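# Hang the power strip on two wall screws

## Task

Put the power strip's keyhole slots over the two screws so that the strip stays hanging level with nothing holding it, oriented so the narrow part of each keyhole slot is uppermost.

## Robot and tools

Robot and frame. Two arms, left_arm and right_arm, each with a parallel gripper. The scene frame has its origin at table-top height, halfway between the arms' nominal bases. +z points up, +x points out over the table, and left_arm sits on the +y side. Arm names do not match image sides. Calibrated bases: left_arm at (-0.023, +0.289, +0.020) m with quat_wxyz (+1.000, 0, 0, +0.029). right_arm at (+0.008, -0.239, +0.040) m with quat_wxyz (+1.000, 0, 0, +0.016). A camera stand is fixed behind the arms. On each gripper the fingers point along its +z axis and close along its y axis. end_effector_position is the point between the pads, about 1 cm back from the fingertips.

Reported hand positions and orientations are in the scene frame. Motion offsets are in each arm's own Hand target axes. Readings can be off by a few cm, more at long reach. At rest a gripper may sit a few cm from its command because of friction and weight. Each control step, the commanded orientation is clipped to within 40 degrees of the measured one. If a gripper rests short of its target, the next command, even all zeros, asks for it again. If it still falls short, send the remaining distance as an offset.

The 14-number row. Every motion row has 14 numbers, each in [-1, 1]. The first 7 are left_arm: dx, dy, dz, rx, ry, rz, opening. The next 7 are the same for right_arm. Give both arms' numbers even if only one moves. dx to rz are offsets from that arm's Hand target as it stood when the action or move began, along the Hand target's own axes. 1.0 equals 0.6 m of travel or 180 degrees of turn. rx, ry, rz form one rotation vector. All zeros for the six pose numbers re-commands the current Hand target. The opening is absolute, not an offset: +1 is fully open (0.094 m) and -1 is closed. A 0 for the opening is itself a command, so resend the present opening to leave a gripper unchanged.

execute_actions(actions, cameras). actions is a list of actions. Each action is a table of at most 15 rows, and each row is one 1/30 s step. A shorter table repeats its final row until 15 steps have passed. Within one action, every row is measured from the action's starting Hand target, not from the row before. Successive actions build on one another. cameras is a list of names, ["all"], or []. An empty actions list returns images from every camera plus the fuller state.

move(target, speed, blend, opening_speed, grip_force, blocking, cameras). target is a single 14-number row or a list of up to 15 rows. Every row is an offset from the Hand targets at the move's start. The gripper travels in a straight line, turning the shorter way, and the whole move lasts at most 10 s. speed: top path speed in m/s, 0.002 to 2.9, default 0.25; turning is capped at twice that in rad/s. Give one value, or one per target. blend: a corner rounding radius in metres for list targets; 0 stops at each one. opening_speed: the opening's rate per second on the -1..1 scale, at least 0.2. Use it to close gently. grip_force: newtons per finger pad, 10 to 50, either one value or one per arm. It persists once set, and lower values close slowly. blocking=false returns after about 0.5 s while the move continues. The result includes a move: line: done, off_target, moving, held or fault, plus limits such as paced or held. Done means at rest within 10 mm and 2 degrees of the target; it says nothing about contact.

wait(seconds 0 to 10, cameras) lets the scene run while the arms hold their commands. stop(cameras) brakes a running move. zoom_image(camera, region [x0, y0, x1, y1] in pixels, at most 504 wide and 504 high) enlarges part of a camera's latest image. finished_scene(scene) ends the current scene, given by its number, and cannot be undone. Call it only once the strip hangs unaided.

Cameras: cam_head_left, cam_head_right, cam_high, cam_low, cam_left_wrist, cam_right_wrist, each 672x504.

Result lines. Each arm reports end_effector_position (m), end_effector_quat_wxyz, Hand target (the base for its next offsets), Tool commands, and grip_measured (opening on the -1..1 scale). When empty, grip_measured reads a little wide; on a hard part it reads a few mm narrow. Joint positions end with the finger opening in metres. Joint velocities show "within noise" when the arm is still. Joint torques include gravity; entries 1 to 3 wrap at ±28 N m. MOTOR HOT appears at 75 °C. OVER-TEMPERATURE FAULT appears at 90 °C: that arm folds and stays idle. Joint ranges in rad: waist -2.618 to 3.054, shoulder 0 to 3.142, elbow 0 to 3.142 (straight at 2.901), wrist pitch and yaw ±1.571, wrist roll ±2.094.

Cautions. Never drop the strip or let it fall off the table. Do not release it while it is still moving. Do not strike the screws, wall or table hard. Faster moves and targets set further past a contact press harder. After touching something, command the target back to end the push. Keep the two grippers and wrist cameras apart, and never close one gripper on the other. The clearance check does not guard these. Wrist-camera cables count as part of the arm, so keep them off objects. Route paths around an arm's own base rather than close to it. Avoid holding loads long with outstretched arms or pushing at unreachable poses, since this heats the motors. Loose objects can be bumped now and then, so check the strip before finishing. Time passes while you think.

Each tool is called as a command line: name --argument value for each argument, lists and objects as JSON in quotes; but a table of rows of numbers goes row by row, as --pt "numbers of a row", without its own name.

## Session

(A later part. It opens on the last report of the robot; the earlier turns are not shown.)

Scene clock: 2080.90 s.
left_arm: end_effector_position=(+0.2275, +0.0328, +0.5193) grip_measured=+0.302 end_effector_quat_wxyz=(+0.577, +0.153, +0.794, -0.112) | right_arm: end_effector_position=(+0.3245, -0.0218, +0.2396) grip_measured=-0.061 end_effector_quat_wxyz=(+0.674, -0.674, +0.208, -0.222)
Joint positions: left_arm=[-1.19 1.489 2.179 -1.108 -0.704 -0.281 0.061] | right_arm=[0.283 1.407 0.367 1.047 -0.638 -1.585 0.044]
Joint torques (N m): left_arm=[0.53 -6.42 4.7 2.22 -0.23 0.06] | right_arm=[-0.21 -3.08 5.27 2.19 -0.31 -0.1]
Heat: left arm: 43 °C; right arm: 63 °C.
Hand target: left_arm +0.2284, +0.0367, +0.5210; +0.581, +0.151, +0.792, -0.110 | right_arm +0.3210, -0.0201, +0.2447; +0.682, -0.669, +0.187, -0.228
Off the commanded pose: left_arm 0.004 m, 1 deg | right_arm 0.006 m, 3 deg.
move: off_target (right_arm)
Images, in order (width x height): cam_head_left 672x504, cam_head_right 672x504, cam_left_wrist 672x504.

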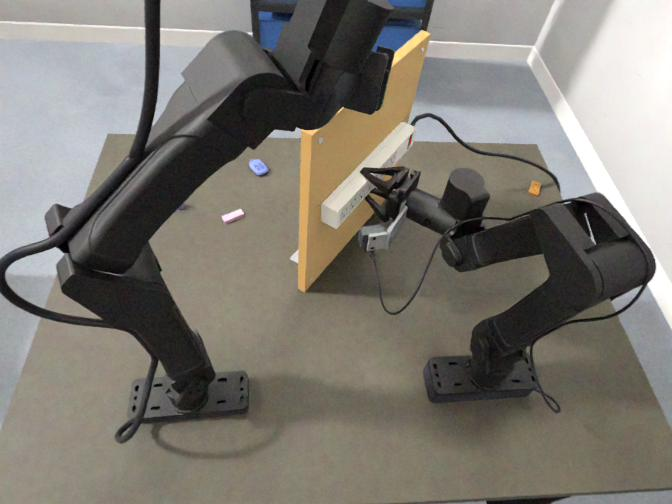

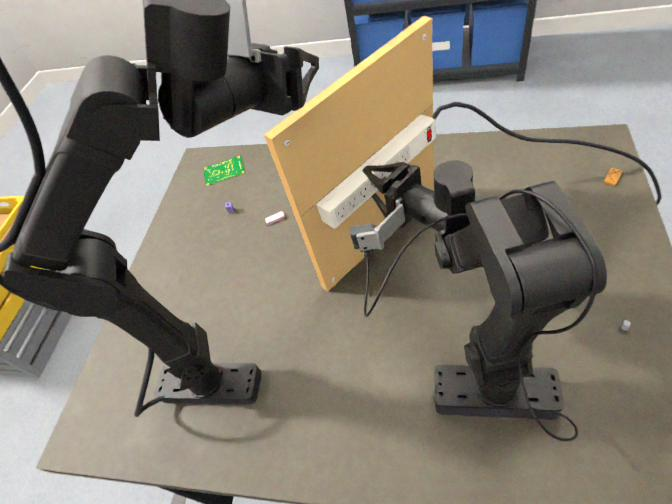

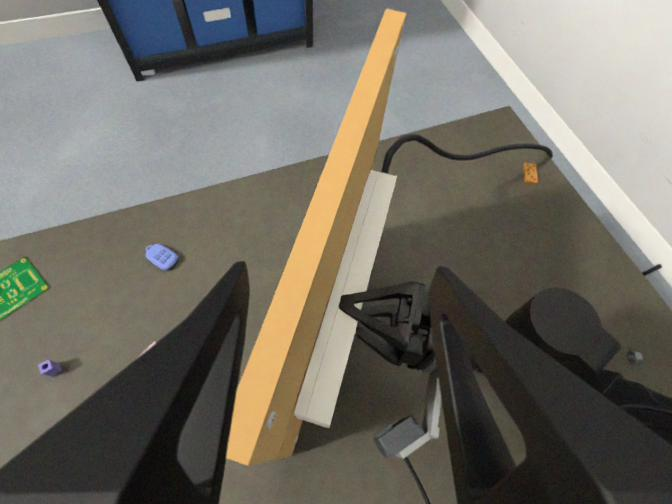

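move --target '[0,0,0,0,0,0,0.3,-0.0018,0.0133,-0.0028,0,0,0,-0.35]' --speed 0.05

Scene clock: 2087.87 s.
left_arm: end_effector_position=(+0.2275, +0.0328, +0.5193) grip_measured=+0.302 end_effector_quat_wxyz=(+0.577, +0.153, +0.794, -0.112) | right_arm: end_effector_position=(+0.3245, -0.0218, +0.2386) grip_measured=-0.061 end_effector_quat_wxyz=(+0.681, -0.667, +0.205, -0.225)
Joint positions: left_arm=[-1.19 1.489 2.179 -1.108 -0.704 -0.281 0.061] | right_arm=[0.283 1.44 0.354 1.12 -0.638 -1.571 0.044]
Joint torques (N m): left_arm=[0.53 -6.42 4.7 2.21 -0.23 0.06] | right_arm=[-0.29 -3.03 4.48 2 -0.33 -0.21]
Heat: left arm: 43 °C; right arm: 63 °C.
Hand target: left_arm +0.2284, +0.0367, +0.5210; +0.581, +0.151, +0.792, -0.110 | right_arm +0.3196, -0.0209, +0.2366; +0.683, -0.669, +0.187, -0.228
Off the commanded pose: left_arm 0.004 m, 1 deg | right_arm 0.005 m, 2 deg.
move: done

move --target '[0,0,0,0,0,0,0.3,0.0030,-0.0220,0.0035,-0.006,0,0,-0.35]' --speed 0.05 --cameras '["cam_left_wrist","cam_head_right"]'

zoom_image --camera "cam_left_wrist" --region '[345, 145, 420, 235]'

zoom_image --camera "cam_left_wrist" --region '[270, 320, 360, 440]'

zoom_image --camera "cam_head_right" --region '[290, 170, 350, 230]'

zoom_image --camera "cam_head_right" --region '[390, 80, 450, 140]'

Scene clock: 2093.77 s.
left_arm: end_effector_position=(+0.2275, +0.0328, +0.5193) grip_measured=+0.302 end_effector_quat_wxyz=(+0.577, +0.153, +0.794, -0.112) | right_arm: end_effector_position=(+0.3246, -0.0229, +0.2387) grip_measured=-0.061 end_effector_quat_wxyz=(+0.672, -0.674, +0.212, -0.223)
Joint positions: left_arm=[-1.19 1.489 2.179 -1.108 -0.704 -0.281 0.061] | right_arm=[0.283 1.401 0.365 1.038 -0.631 -1.586 0.044]
Joint torques (N m): left_arm=[0.53 -6.42 4.7 2.22 -0.23 0.06] | right_arm=[-0.29 -6.05 7.04 1.49 -0.4 -0.17]
Heat: left arm: 43 °C; right arm: 62 °C.
Hand target: left_arm +0.2284, +0.0367, +0.5210; +0.581, +0.151, +0.792, -0.110 | right_arm +0.3215, -0.0202, +0.2499; +0.676, -0.675, +0.189, -0.226
Off the commanded pose: left_arm 0.004 m, 1 deg | right_arm 0.012 m, 3 deg.
move: off_target (right_arm)
Images, in order (width x height): cam_head_right 672x504, cam_left_wrist 672x504.

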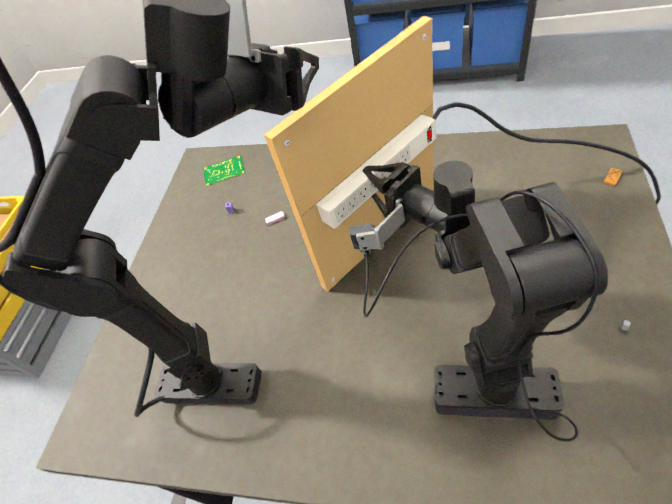

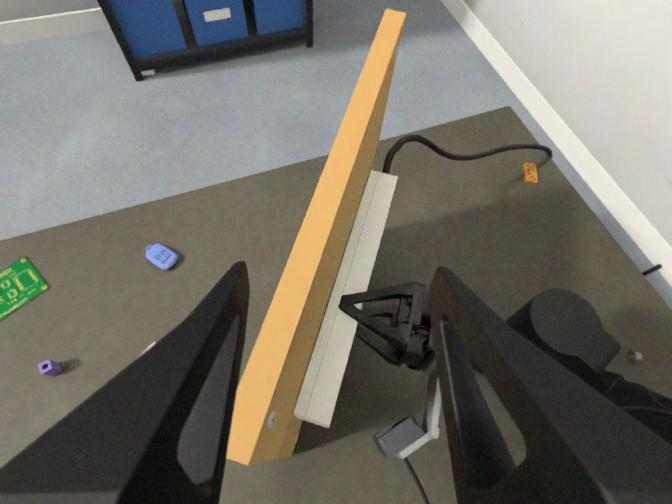

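Scaled by 5.600.

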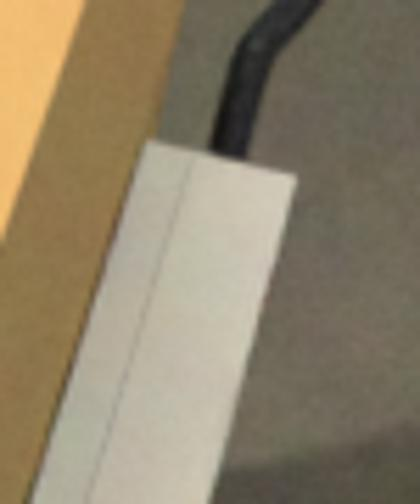

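Scaled by 4.200.

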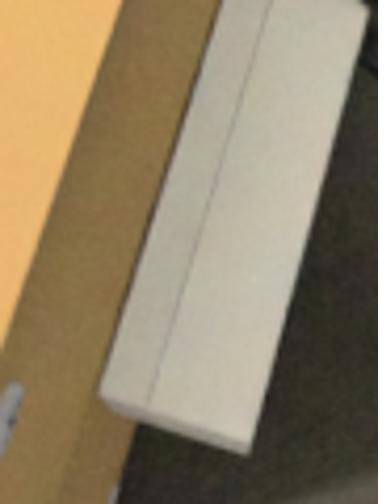

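Scaled by 8.400.

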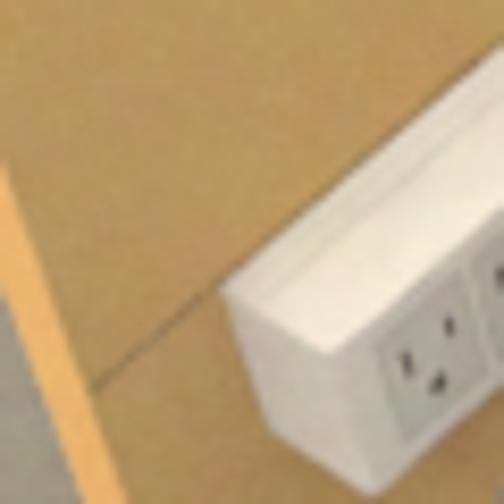

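Scaled by 8.400.

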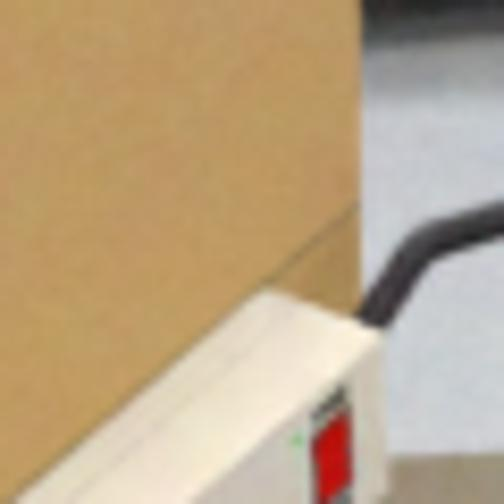

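move --target '[0,0,0,0,0,0,0.3,0,0,0,0,0,0,0.1]' --opening_speed 0.2 --cameras '["cam_left_wrist","cam_head_right"]'

Scene clock: 2099.63 s.
left_arm: end_effector_position=(+0.2275, +0.0328, +0.5193) grip_measured=+0.302 end_effector_quat_wxyz=(+0.577, +0.153, +0.794, -0.112) | right_arm: end_effector_position=(+0.3210, -0.0204, +0.2358) grip_measured=+0.098 end_effector_quat_wxyz=(+0.669, -0.682, +0.199, -0.219)
Joint positions: left_arm=[-1.19 1.489 2.179 -1.108 -0.704 -0.281 0.061] | right_arm=[0.283 1.401 0.365 1.025 -0.655 -1.611 0.052]
Joint torques (N m): left_arm=[0.53 -6.43 4.68 2.21 -0.22 0.06] | right_arm=[-0.32 -6.22 7.16 1.59 -0.09 0.05]
Heat: left arm: 43 °C; right arm: 63 °C.
Hand target: left_arm +0.2284, +0.0367, +0.5210; +0.581, +0.151, +0.792, -0.110 | right_arm +0.3215, -0.0202, +0.2498; +0.676, -0.675, +0.189, -0.226
Off the commanded pose: left_arm 0.004 m, 1 deg | right_arm 0.014 m, 2 deg.
move: off_target (right_arm)
Images, in order (width x height): cam_head_right 672x504, cam_left_wrist 672x504.

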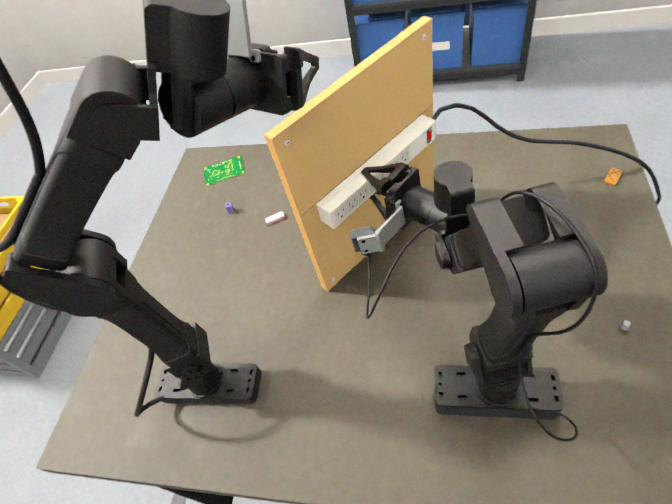

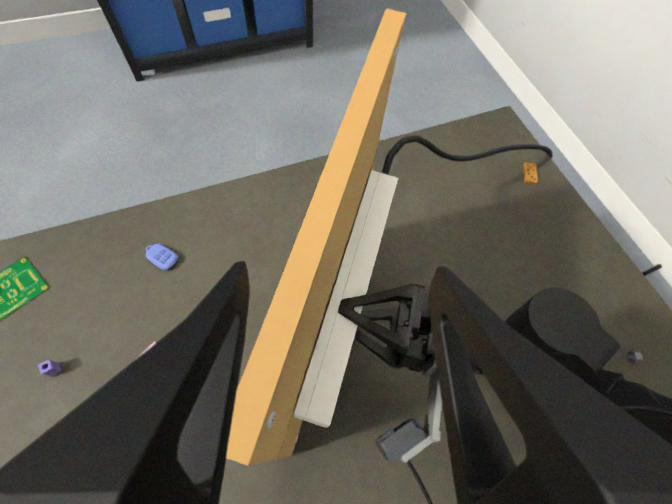

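move --target '[0,0,0,0,0,0,0.3,0,0,0,0,0,0,0.98]' --opening_speed 0.4 --cameras '["cam_left_wrist","cam_head_right"]'

Scene clock: 2104.37 s.
left_arm: end_effector_position=(+0.2275, +0.0328, +0.5193) grip_measured=+0.302 end_effector_quat_wxyz=(+0.577, +0.153, +0.794, -0.112) | right_arm: end_effector_position=(+0.3210, -0.0203, +0.2357) grip_measured=+0.978 end_effector_quat_wxyz=(+0.669, -0.682, +0.199, -0.219)
Joint positions: left_arm=[-1.19 1.489 2.179 -1.108 -0.704 -0.281 0.061] | right_arm=[0.283 1.401 0.365 1.024 -0.656 -1.612 0.093]
Joint torques (N m): left_arm=[0.53 -6.42 4.68 2.21 -0.23 0.06] | right_arm=[-0.25 -6.13 7.16 1.58 -0.12 0.05]
Heat: left arm: 43 °C; right arm: 63 °C.
Hand target: left_arm +0.2284, +0.0367, +0.5210; +0.581, +0.151, +0.792, -0.110 | right_arm +0.3215, -0.0202, +0.2498; +0.676, -0.675, +0.189, -0.226
Off the commanded pose: left_arm 0.004 m, 1 deg | right_arm 0.014 m, 2 deg.
move: off_target (right_arm)
Images, in order (width x height): cam_head_right 672x504, cam_left_wrist 672x504.

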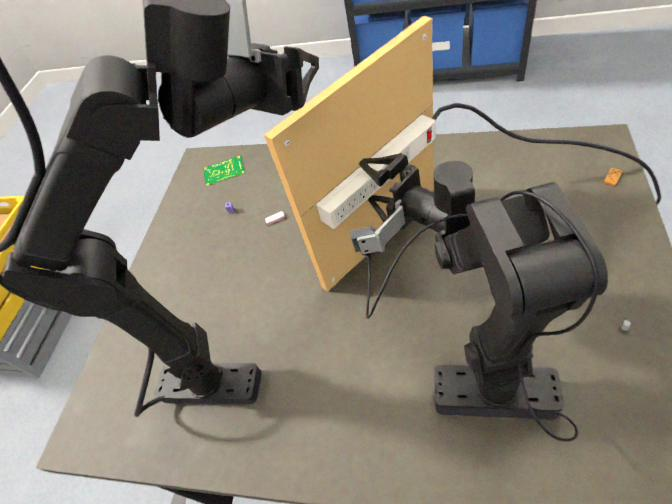

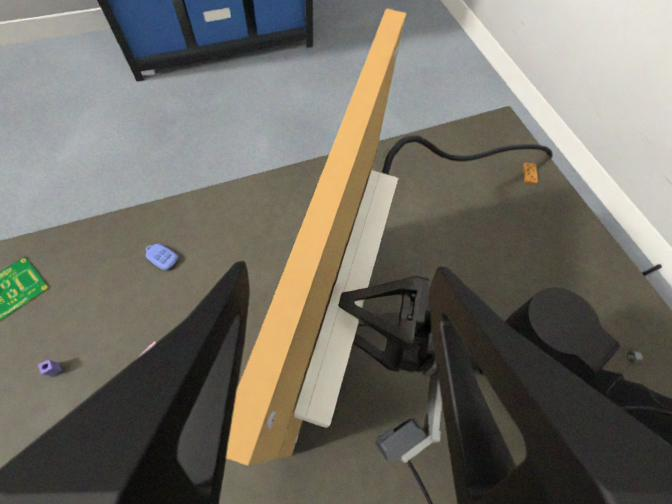

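move --pt "0 0 0 0 0 0 0.3 0 0 -0.1 0 0 0 0.98" --pt "0 0 0 0 0 0 0.3 0 0 -0.2 0 0 0 0.98" --speed 0.07 --cameras '["cam_left_wrist","cam_head_right","cam_head_left"]'

zoom_image --camera "cam_head_right" --region '[290, 90, 450, 250]'

Scene clock: 2111.27 s.
left_arm: end_effector_position=(+0.2275, +0.0328, +0.5193) grip_measured=+0.302 end_effector_quat_wxyz=(+0.577, +0.153, +0.794, -0.112) | right_arm: end_effector_position=(+0.2573, -0.1190, +0.2527) grip_measured=+0.978 end_effector_quat_wxyz=(+0.676, -0.675, +0.179, -0.236)
Joint positions: left_arm=[-1.19 1.489 2.179 -1.108 -0.704 -0.281 0.061] | right_arm=[-0.234 0.932 0.166 0.831 -1.178 -1.588 0.093]
Joint torques (N m): left_arm=[0.53 -6.42 4.7 2.21 -0.22 0.06] | right_arm=[-0.61 -1.84 5.33 1.24 -0.1 0.1]
Heat: left arm: 43 °C; right arm: 63 °C.
Hand target: left_arm +0.2284, +0.0367, +0.5210; +0.581, +0.151, +0.792, -0.110 | right_arm +0.2542, -0.1196, +0.2479; +0.676, -0.675, +0.189, -0.226
Off the commanded pose: left_arm 0.004 m, 1 deg | right_arm 0.006 m, 2 deg.
move: done
Images, in order (width x height): cam_head_left 672x504, cam_head_right 672x504, cam_left_wrist 672x504.

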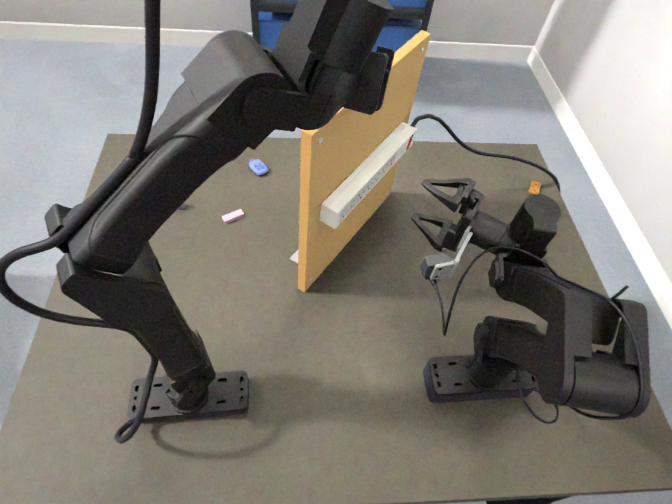

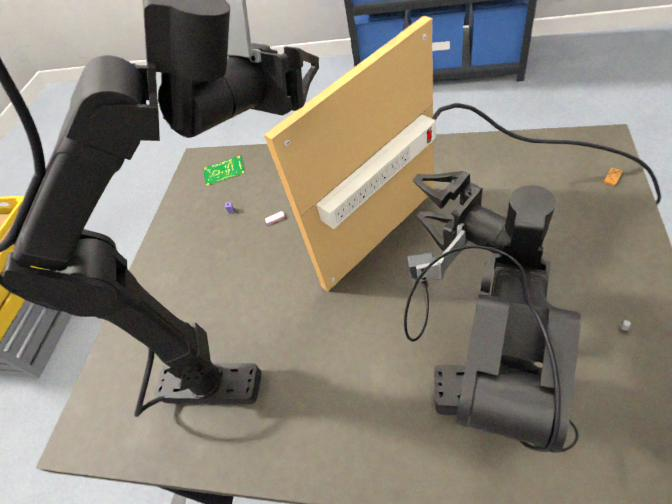

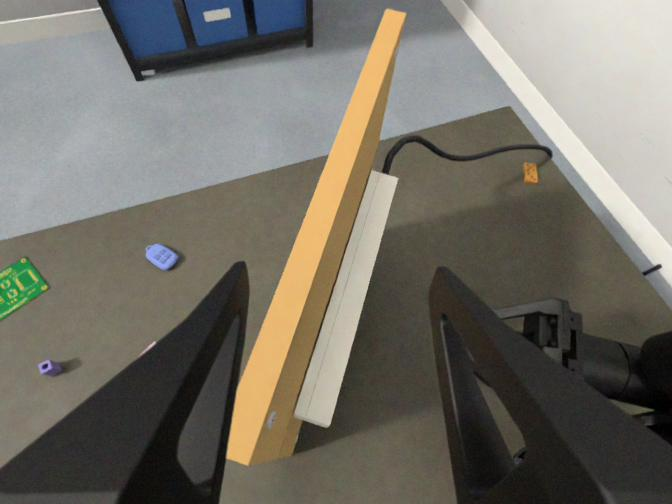

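Scaled by 3.150.

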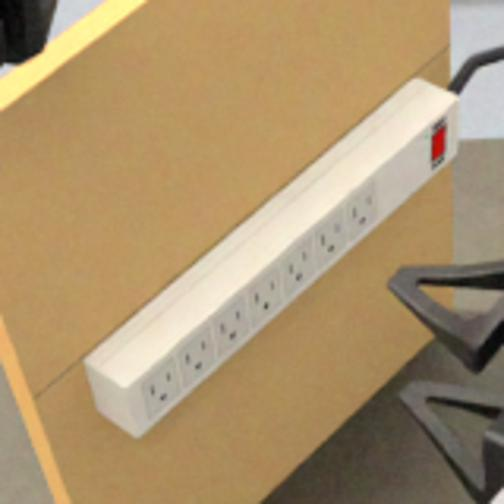

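finished_scene --scene 2

The scene is finished: the task was done.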